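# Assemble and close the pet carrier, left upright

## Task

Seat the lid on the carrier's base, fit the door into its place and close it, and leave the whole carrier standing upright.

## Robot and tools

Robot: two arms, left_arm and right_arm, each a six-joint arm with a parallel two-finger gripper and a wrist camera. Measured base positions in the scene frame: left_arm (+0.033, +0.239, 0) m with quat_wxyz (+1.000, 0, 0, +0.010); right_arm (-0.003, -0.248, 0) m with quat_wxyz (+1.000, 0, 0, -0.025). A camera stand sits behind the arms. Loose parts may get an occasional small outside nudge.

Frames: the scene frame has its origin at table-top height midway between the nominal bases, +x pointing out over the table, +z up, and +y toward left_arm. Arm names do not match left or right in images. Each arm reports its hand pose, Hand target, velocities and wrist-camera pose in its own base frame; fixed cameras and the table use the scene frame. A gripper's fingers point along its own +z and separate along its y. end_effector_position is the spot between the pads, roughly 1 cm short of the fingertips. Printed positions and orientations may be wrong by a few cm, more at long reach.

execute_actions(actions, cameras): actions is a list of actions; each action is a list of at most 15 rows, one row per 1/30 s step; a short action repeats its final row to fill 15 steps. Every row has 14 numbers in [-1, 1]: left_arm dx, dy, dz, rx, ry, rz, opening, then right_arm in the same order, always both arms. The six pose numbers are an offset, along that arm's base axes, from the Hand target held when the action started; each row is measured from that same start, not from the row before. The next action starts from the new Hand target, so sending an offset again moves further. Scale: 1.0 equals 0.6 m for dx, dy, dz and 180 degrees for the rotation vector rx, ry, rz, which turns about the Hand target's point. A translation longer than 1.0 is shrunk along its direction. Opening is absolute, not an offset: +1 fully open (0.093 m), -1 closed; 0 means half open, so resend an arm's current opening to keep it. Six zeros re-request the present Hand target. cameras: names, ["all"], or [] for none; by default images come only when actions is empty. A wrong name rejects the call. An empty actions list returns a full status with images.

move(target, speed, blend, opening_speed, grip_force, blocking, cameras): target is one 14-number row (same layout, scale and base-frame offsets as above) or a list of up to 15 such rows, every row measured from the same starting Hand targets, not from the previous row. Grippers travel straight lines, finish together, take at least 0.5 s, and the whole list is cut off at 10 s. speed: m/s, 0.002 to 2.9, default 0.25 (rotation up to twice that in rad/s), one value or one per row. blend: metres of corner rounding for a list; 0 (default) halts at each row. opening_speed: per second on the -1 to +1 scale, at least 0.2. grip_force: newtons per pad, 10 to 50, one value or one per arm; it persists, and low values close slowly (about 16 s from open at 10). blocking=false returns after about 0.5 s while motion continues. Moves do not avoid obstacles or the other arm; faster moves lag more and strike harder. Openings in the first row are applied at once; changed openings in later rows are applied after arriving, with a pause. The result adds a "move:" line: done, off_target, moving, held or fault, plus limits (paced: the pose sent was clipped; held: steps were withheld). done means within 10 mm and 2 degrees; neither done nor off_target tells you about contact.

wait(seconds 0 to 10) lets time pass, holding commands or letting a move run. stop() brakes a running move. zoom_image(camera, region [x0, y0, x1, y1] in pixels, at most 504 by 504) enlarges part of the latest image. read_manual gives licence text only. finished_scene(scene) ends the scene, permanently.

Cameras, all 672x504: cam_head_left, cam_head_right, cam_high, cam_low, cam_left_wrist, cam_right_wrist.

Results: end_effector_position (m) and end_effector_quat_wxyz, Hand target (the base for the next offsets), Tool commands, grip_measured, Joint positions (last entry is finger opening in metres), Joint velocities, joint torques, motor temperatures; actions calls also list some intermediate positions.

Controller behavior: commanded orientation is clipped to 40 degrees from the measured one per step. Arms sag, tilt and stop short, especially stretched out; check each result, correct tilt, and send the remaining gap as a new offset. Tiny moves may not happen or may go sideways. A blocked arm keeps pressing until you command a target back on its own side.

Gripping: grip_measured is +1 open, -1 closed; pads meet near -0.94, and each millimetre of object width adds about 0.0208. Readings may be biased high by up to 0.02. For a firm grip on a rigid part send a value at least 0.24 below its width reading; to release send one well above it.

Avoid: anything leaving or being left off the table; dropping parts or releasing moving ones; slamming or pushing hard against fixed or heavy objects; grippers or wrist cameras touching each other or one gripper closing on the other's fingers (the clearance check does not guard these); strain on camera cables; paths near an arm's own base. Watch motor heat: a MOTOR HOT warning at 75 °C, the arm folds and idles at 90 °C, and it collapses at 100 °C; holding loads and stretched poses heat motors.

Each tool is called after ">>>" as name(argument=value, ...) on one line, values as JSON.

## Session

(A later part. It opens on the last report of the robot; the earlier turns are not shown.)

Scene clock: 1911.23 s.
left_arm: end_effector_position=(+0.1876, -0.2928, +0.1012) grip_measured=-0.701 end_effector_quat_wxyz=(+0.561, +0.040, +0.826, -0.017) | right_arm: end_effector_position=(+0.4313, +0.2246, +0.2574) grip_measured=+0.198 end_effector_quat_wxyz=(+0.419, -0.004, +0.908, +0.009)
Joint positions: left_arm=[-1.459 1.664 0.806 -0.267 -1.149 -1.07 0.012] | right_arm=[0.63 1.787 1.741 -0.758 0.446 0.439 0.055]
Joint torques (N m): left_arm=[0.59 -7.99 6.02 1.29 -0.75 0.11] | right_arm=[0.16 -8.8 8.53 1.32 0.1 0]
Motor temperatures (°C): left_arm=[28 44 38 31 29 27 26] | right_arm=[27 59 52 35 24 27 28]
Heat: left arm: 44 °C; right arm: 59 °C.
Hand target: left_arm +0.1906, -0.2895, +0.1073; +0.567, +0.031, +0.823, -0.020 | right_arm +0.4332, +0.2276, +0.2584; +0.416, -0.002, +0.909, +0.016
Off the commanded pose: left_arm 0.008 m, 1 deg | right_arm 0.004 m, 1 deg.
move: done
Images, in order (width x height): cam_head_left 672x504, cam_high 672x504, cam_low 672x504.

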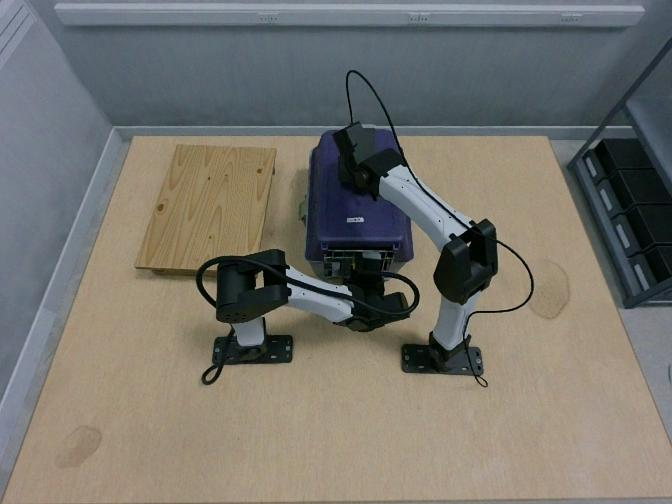

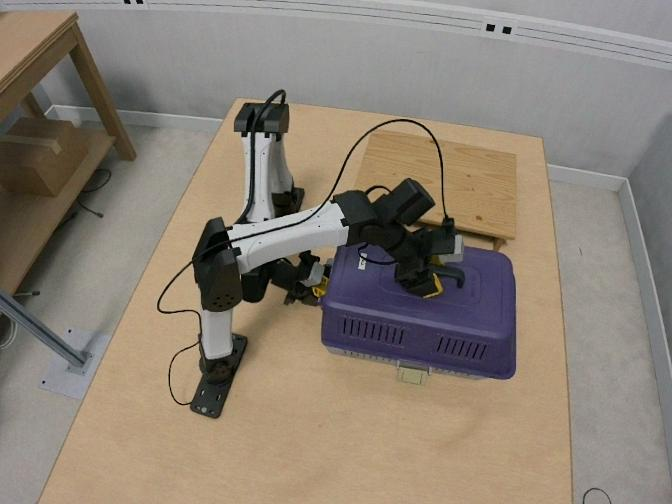

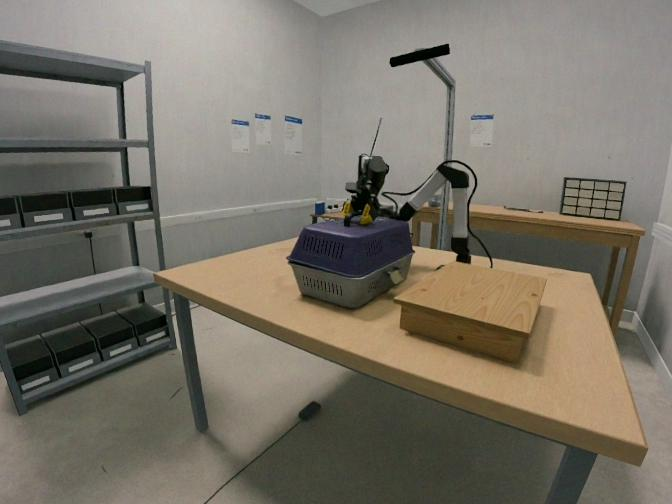

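>>> move(target=[[0,0,0,0,0,0,-0.3,0.0,0.0,0.1,0,0,0.0,0.2],[-0.15,0.0,0,0,0,0,-0.3,-0.15,-0.1,0.22,0,0.0,0.0,0.2]], speed=0.1, opening_speed=0.5, cameras=["all"])

>>> zoom_image(camera="cam_left_wrist", region=[100, 0, 600, 420])

>>> zoom_image(camera="cam_low", region=[280, 200, 420, 320])

>>> zoom_image(camera="cam_head_left", region=[300, 120, 430, 290])

>>> zoom_image(camera="cam_high", region=[300, 230, 540, 400])

Scene clock: 1928.00 s.
left_arm: end_effector_position=(+0.1031, -0.2828, +0.1031) grip_measured=-0.301 end_effector_quat_wxyz=(+0.565, +0.035, +0.824, -0.012) | right_arm: end_effector_position=(+0.3489, +0.1674, +0.3829) grip_measured=+0.198 end_effector_quat_wxyz=(+0.410, -0.004, +0.912, +0.008)
Joint positions: left_arm=[-1.765 1.832 1.03 -1.093 -1.179 -1.897 0.031] | right_arm=[0.636 1.657 2.169 -1.337 0.445 0.451 0.055]
Joint torques (N m): left_arm=[-0.9 -5.9 8.58 -0.37 -0.73 -0.04] | right_arm=[0.99 -8.08 6.5 1.29 0.21 -0.01]
Motor temperatures (°C): left_arm=[28 44 38 31 29 27 26] | right_arm=[27 59 52 35 24 27 27]
Heat: left arm: 44 °C; right arm: 59 °C.
Hand target: left_arm +0.1006, -0.2894, +0.1074; +0.567, +0.031, +0.823, -0.020 | right_arm +0.3432, +0.1676, +0.3904; +0.416, -0.002, +0.909, +0.016
Off the commanded pose: left_arm 0.008 m, 1 deg | right_arm 0.009 m, 1 deg.
move: done

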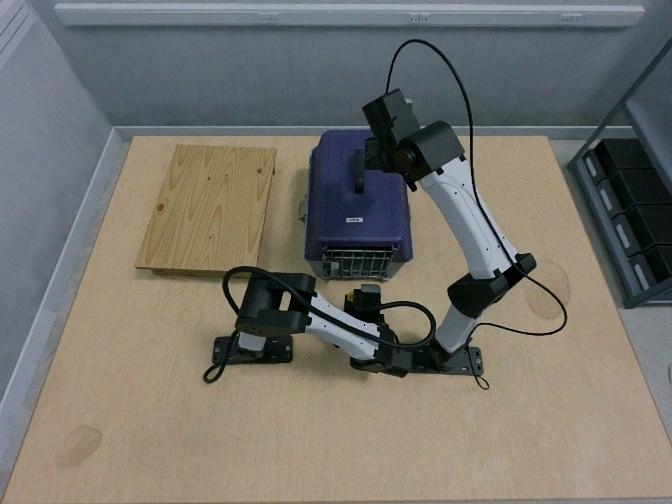

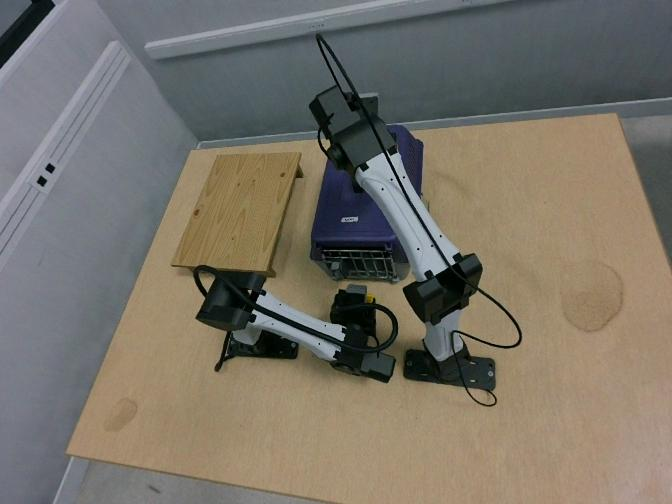

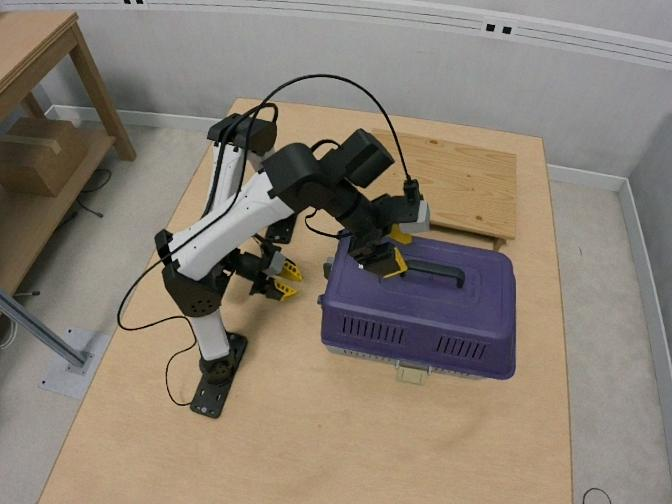

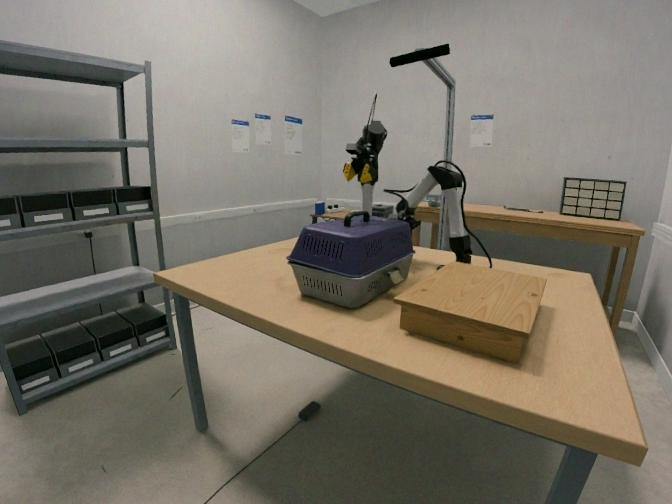

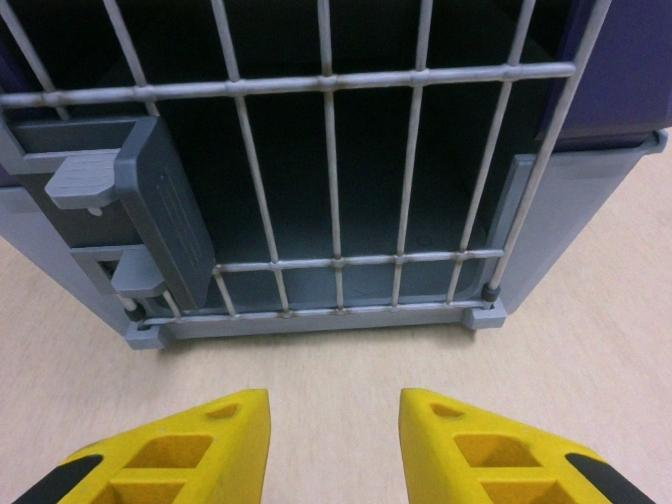

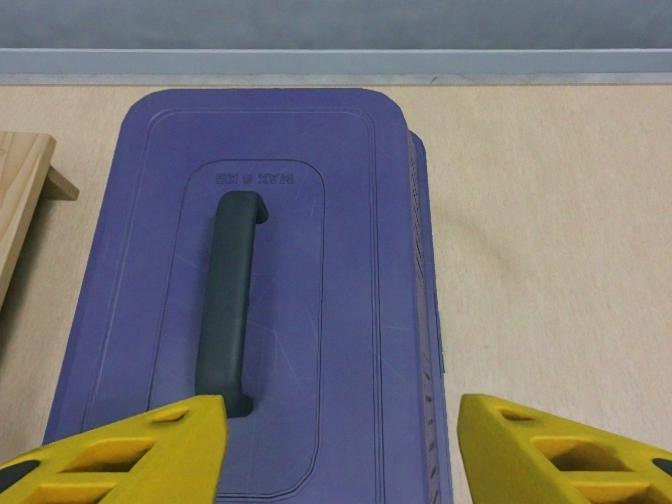

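Scaled by 1.008 from the camera's 672x504 image, which has a finer 960x720 frame.

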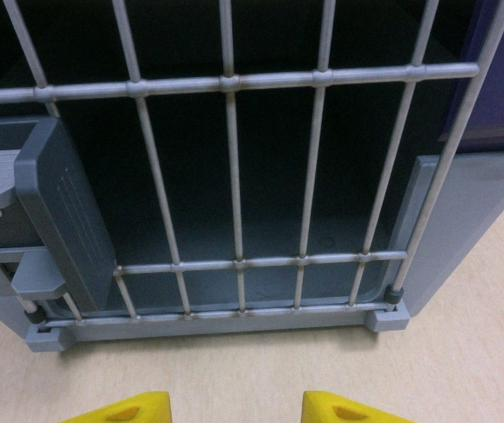

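Scaled by 3.600 from the camera's 672x504 image, which has a finer 960x720 frame.

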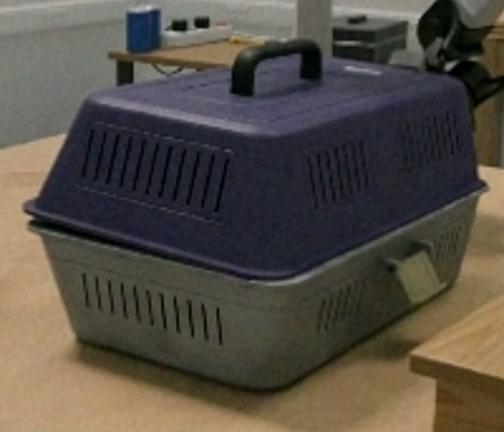

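Scaled by 2.965 from the camera's 672x504 image, which has a finer 960x720 frame.

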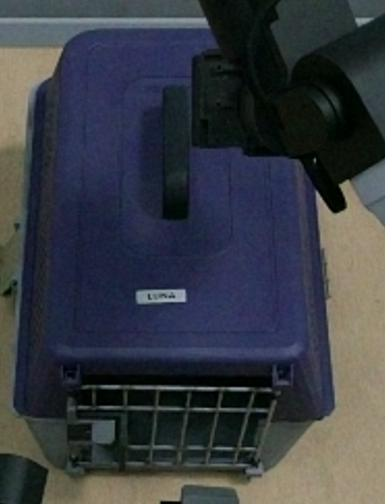

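Scaled by 2.100 from the camera's 672x504 image, which has a finer 960x720 frame.

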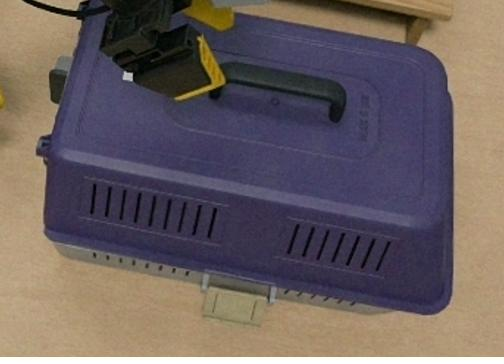

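>>> move(target=[[0,0,0,0,0,0,-0.3,0.15,0.1,-0.1,0,0,0.0,0.2],[0,0,0,0,0,0,-0.3,0.15,0.1,-0.22,0,0.0,0.0,0.2],[0,0,0,0,0,0,-0.3,0.15,0.1,-0.22,0,0.0,0.0,-1],[0,0,0,0,0,0,-0.3,0.15,0.125,-0.225,0,0.0,0.0,-1]], speed=[0.15,0.08,0.03,0.03], opening_speed=0.6, cameras=["cam_head_left","cam_low","cam_high"])

>>> zoom_image(camera="cam_low", region=[280, 200, 420, 320])

>>> zoom_image(camera="cam_head_left", region=[300, 120, 430, 290])

Scene clock: 1957.80 s.
left_arm: end_effector_position=(+0.1031, -0.2826, +0.1031) grip_measured=-0.301 end_effector_quat_wxyz=(+0.565, +0.035, +0.824, -0.011) | right_arm: end_effector_position=(+0.4343, +0.2293, +0.2541) grip_measured=-0.644 end_effector_quat_wxyz=(+0.413, +0.000, +0.911, +0.007)
Joint positions: left_arm=[-1.765 1.832 1.03 -1.094 -1.179 -1.899 0.031] | right_arm=[0.636 1.819 1.777 -0.781 0.453 0.456 0.014]
Joint torques (N m): left_arm=[-0.9 -5.87 8.62 -0.4 -0.72 -0.06] | right_arm=[2.29 -8.68 8.42 1.41 0.24 0.09]
Motor temperatures (°C): left_arm=[28 42 40 30 29 27 26] | right_arm=[27 57 51 35 24 27 26]
Heat: left arm: 42 °C; right arm: 57 °C.
Hand target: left_arm +0.1006, -0.2894, +0.1074; +0.567, +0.031, +0.823, -0.020 | right_arm +0.4332, +0.2426, +0.2553; +0.416, -0.002, +0.909, +0.016
Off the commanded pose: left_arm 0.008 m, 1 deg | right_arm 0.013 m, 1 deg.
move: off_target (right_arm)
Images, in order (width x height): cam_head_left 672x504, cam_high 672x504, cam_low 672x504.

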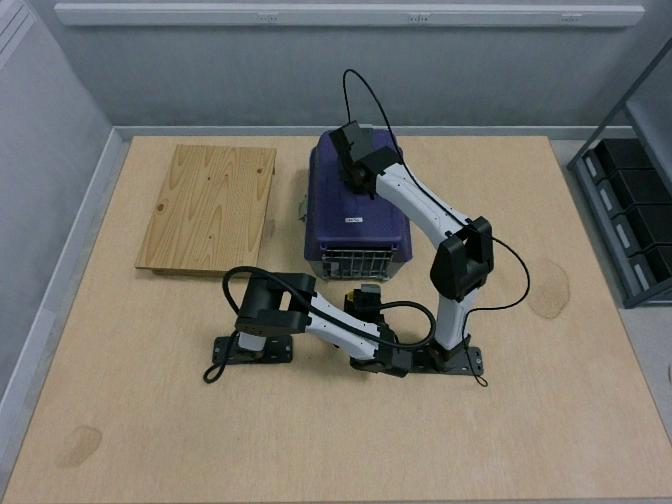

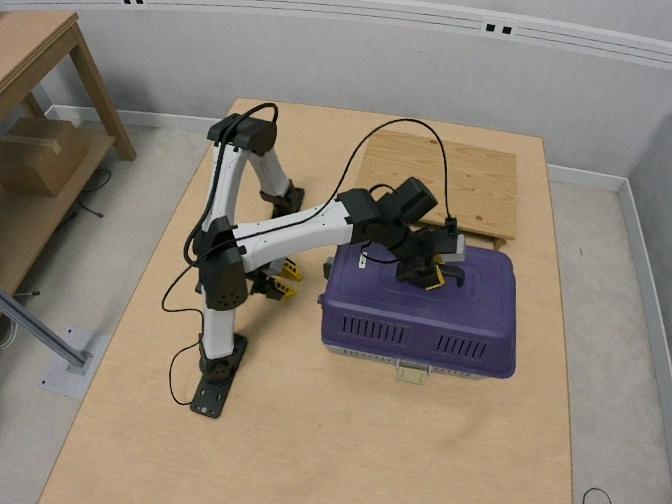

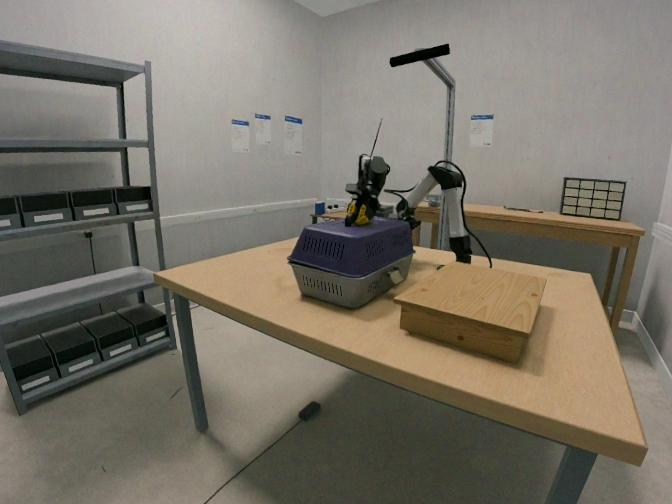

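Scaled by 3.600 from the camera's 672x504 image, which has a finer 960x720 frame.

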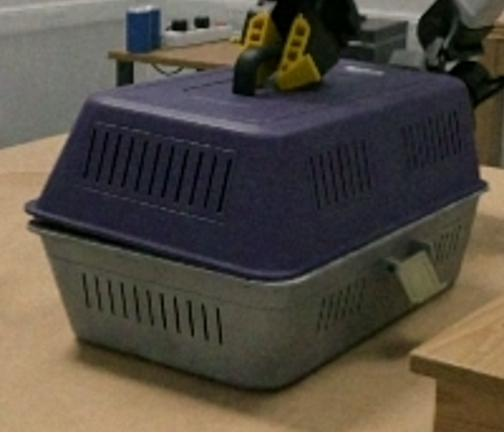

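Scaled by 2.965 from the camera's 672x504 image, which has a finer 960x720 frame.

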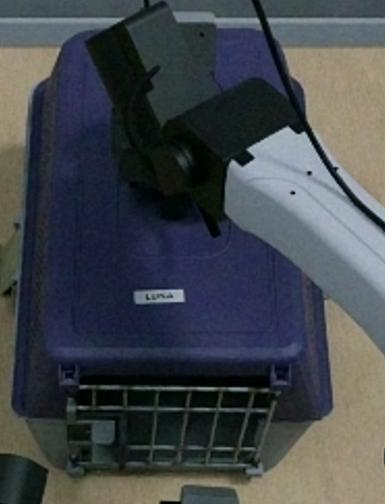

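>>> move(target=[[0,0,0,0,0,0,-0.3,0,0.012,0.0,0,0,0.014,-1],[0,0,0,0,0,0,-0.3,0,0.012,-0.015,0,0.0,0.014,-1]], speed=0.03, cameras=["cam_head_left","cam_low","cam_high"])

>>> zoom_image(camera="cam_low", region=[280, 200, 420, 320])

>>> zoom_image(camera="cam_head_left", region=[300, 120, 430, 290])

Scene clock: 1968.33 s.
left_arm: end_effector_position=(+0.1031, -0.2826, +0.1031) grip_measured=-0.301 end_effector_quat_wxyz=(+0.565, +0.035, +0.824, -0.011) | right_arm: end_effector_position=(+0.4356, +0.2335, +0.2513) grip_measured=-0.646 end_effector_quat_wxyz=(+0.414, -0.005, +0.910, +0.014)
Joint positions: left_arm=[-1.765 1.832 1.03 -1.094 -1.179 -1.899 0.031] | right_arm=[0.637 1.82 1.764 -0.756 0.439 0.45 0.014]
Joint torques (N m): left_arm=[-0.9 -5.86 8.62 -0.4 -0.73 -0.06] | right_arm=[2.4 -9.33 5.79 1.7 0.11 -0.21]
Motor temperatures (°C): left_arm=[28 42 40 30 29 27 26] | right_arm=[27 56 53 35 24 27 27]
Heat: left arm: 42 °C; right arm: 56 °C.
Hand target: left_arm +0.1006, -0.2894, +0.1074; +0.567, +0.031, +0.823, -0.020 | right_arm +0.4333, +0.2497, +0.2465; +0.415, -0.021, +0.909, +0.025
Off the commanded pose: left_arm 0.008 m, 1 deg | right_arm 0.017 m, 2 deg.
move: off_target (right_arm)
Images, in order (width x height): cam_head_left 672x504, cam_high 672x504, cam_low 672x504.

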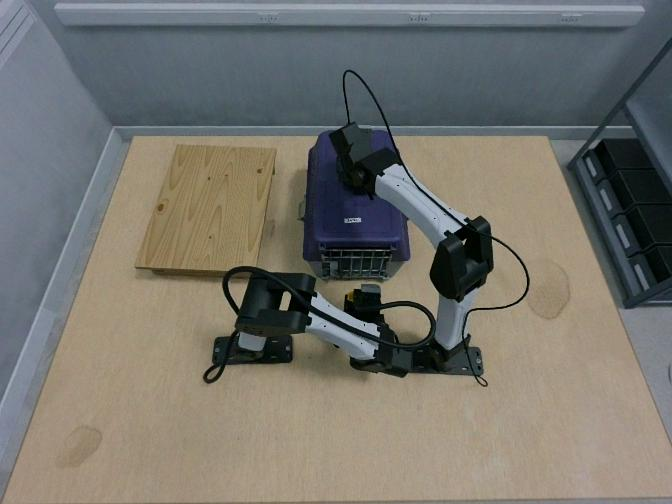

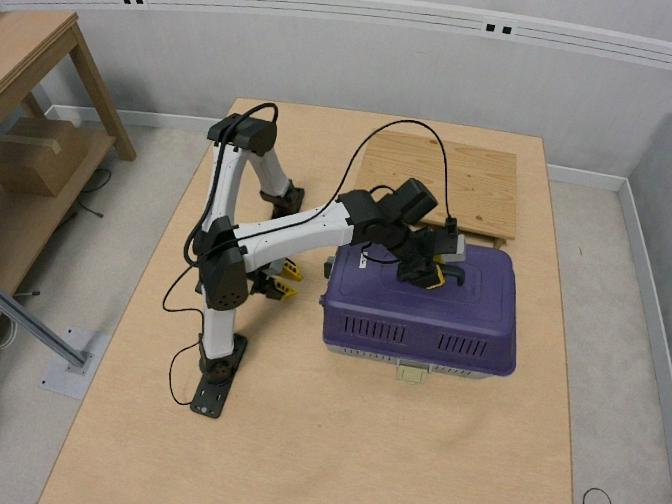

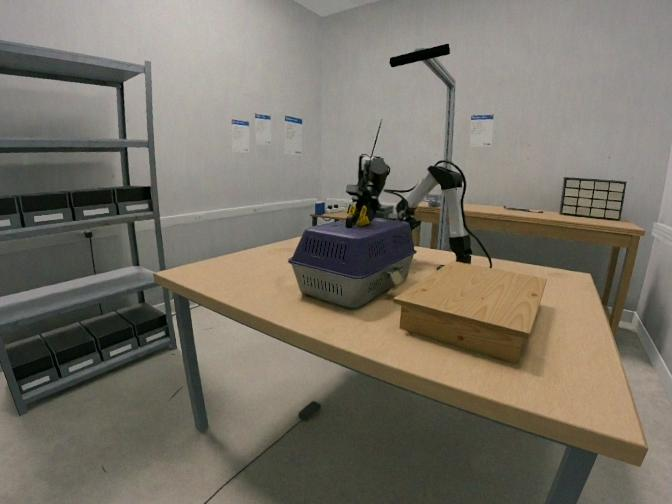

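Scaled by 3.600 from the camera's 672x504 image, which has a finer 960x720 frame.

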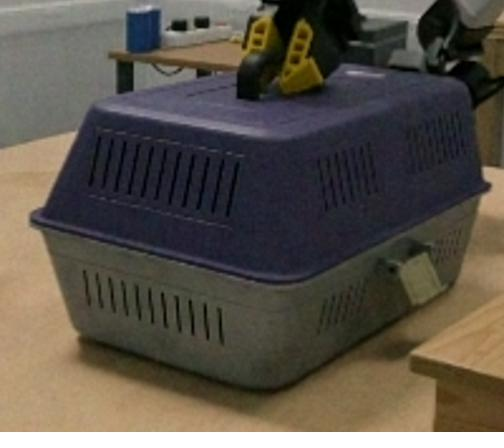

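Scaled by 2.965 from the camera's 672x504 image, which has a finer 960x720 frame.

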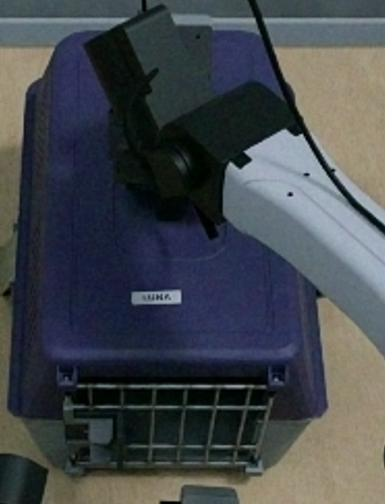

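>>> move(target=[[0,0,0,0,0,0,-0.3,0.004,-0.026,0.008,0,0,0,-1],[0,0,0,0,0,0,-0.3,0.004,-0.026,0.008,0,0,0,0.2],[0,0,0,0,0,0,-0.3,0.004,-0.026,0.2,0,0.0,0.0,0.2],[-0.06,0.05,0.15,0,0,0,-0.3,-0.35,-0.3,0.2,0,0.0,0.0,0.2]], speed=[0.03,0.05,0.1,0.15], opening_speed=0.4, cameras=["all"])

>>> zoom_image(camera="cam_low", region=[280, 200, 420, 320])

>>> zoom_image(camera="cam_head_left", region=[310, 220, 410, 290])

>>> zoom_image(camera="cam_left_wrist", region=[100, 0, 600, 450])

>>> zoom_image(camera="cam_high", region=[300, 230, 540, 400])

Scene clock: 1990.20 s.
left_arm: end_effector_position=(+0.0677, -0.2581, +0.1871) grip_measured=-0.301 end_effector_quat_wxyz=(+0.551, +0.058, +0.832, -0.042) | right_arm: end_effector_position=(+0.2238, +0.0700, +0.3723) grip_measured=+0.198 end_effector_quat_wxyz=(+0.426, -0.017, +0.904, +0.029)
Joint positions: left_arm=[-1.92 1.635 1.165 -1.546 -1.124 -2.064 0.031] | right_arm=[0.559 1.047 1.644 -1.343 0.36 0.363 0.055]
Joint torques (N m): left_arm=[-1.13 -7.5 8.66 -0.66 -0.63 0.15] | right_arm=[-0.49 -0.77 4.37 1.4 0.05 -0.19]
Motor temperatures (°C): left_arm=[28 42 41 29 29 27 26] | right_arm=[27 58 51 36 24 27 27]
Heat: left arm: 42 °C; right arm: 58 °C.
Hand target: left_arm +0.0645, -0.2595, +0.1974; +0.567, +0.031, +0.823, -0.021 | right_arm +0.2233, +0.0697, +0.3664; +0.415, -0.022, +0.909, +0.025
Off the commanded pose: left_arm 0.011 m, 4 deg | right_arm 0.006 m, 2 deg.
joint sent to its limit (left arm) — joint 4 (wrist pitch), lower limit. The joint targets are off in orientation, not in position.
move: off_target (left_arm)

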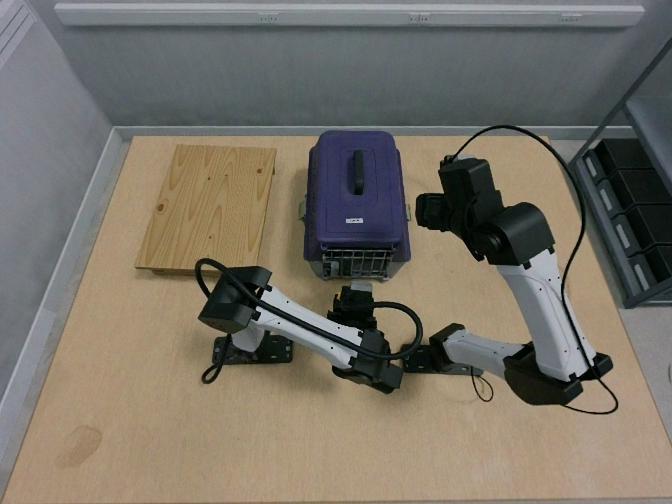

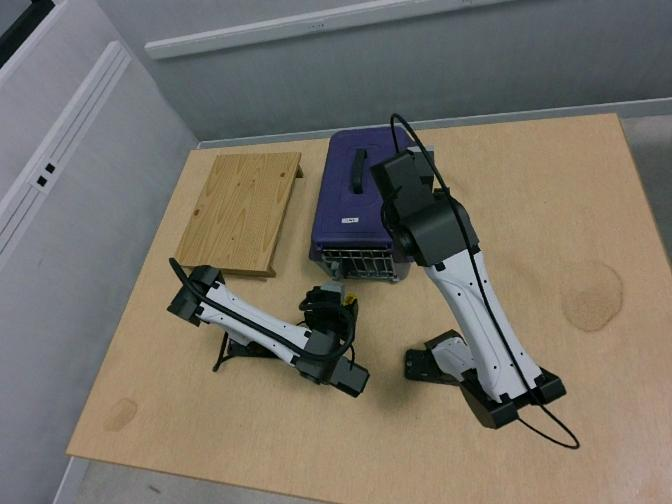

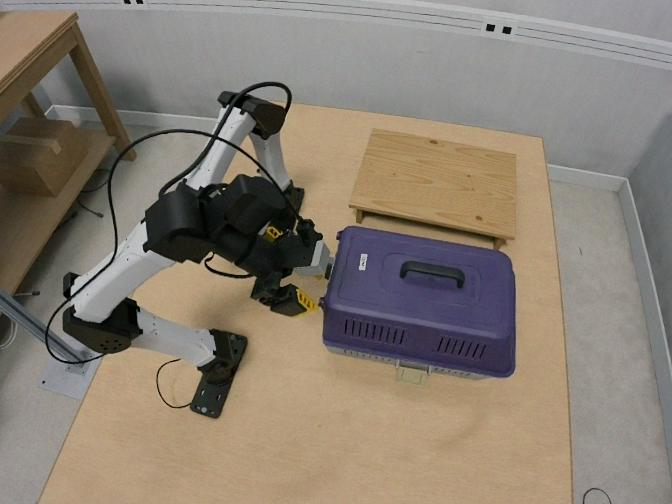

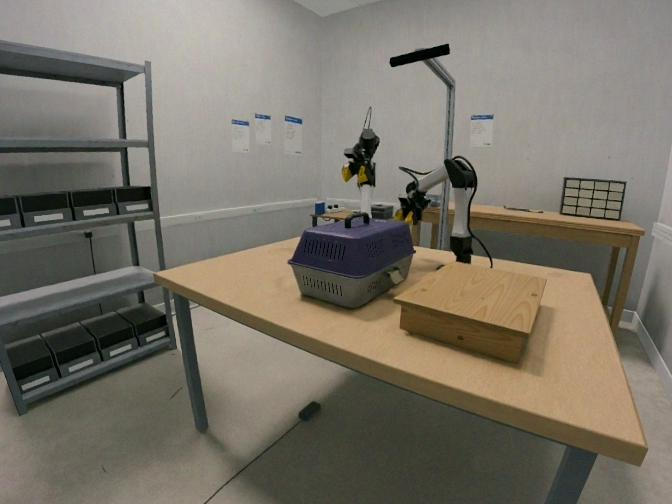

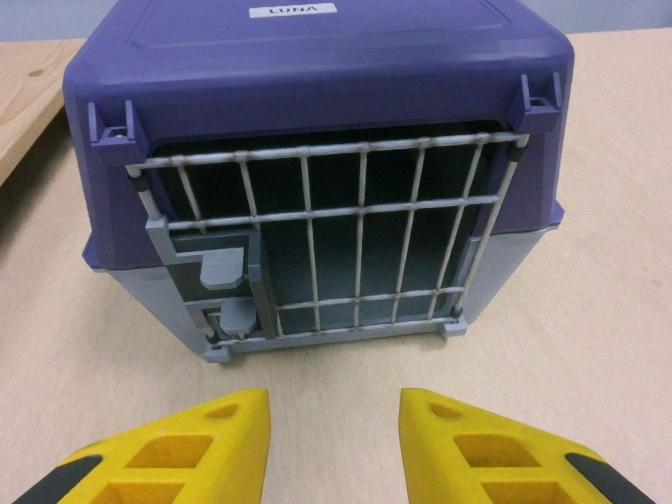

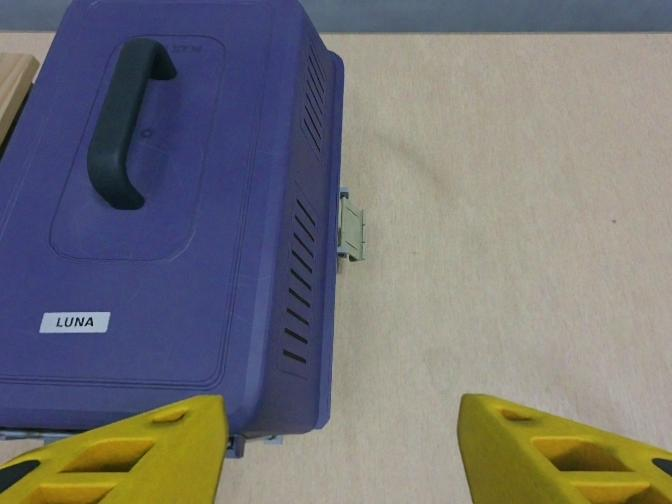

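Scaled by 3.600 from the camera's 672x504 image, which has a finer 960x720 frame.

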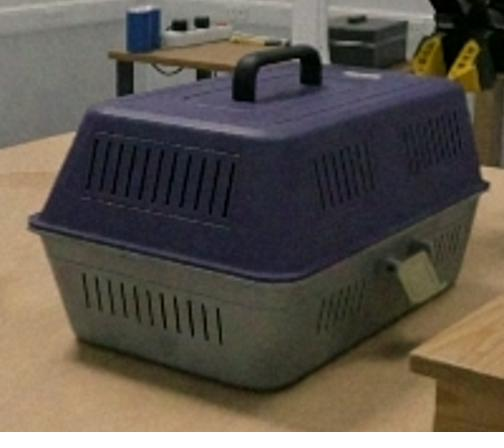

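Scaled by 5.040 from the camera's 672x504 image, which has a finer 960x720 frame.

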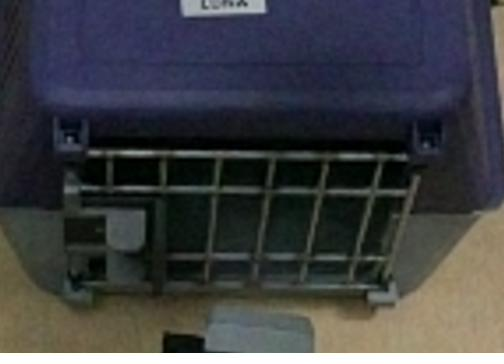

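Scaled by 1.008 from the camera's 672x504 image, which has a finer 960x720 frame.

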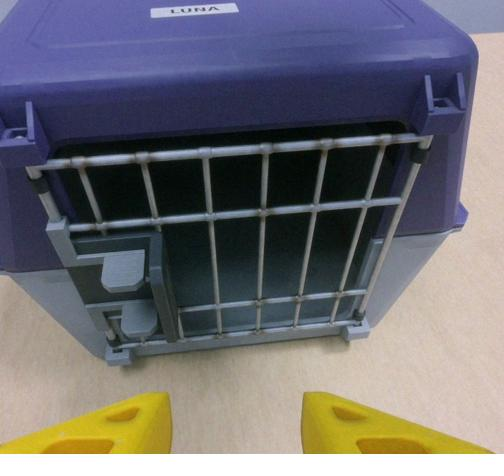

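Scaled by 2.100 from the camera's 672x504 image, which has a finer 960x720 frame.

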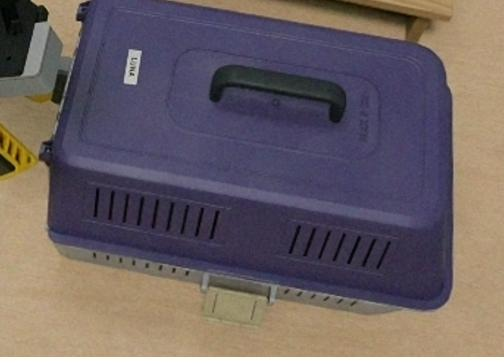

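>>> finished_scene(scene=1)

The scene is finished: the task was done.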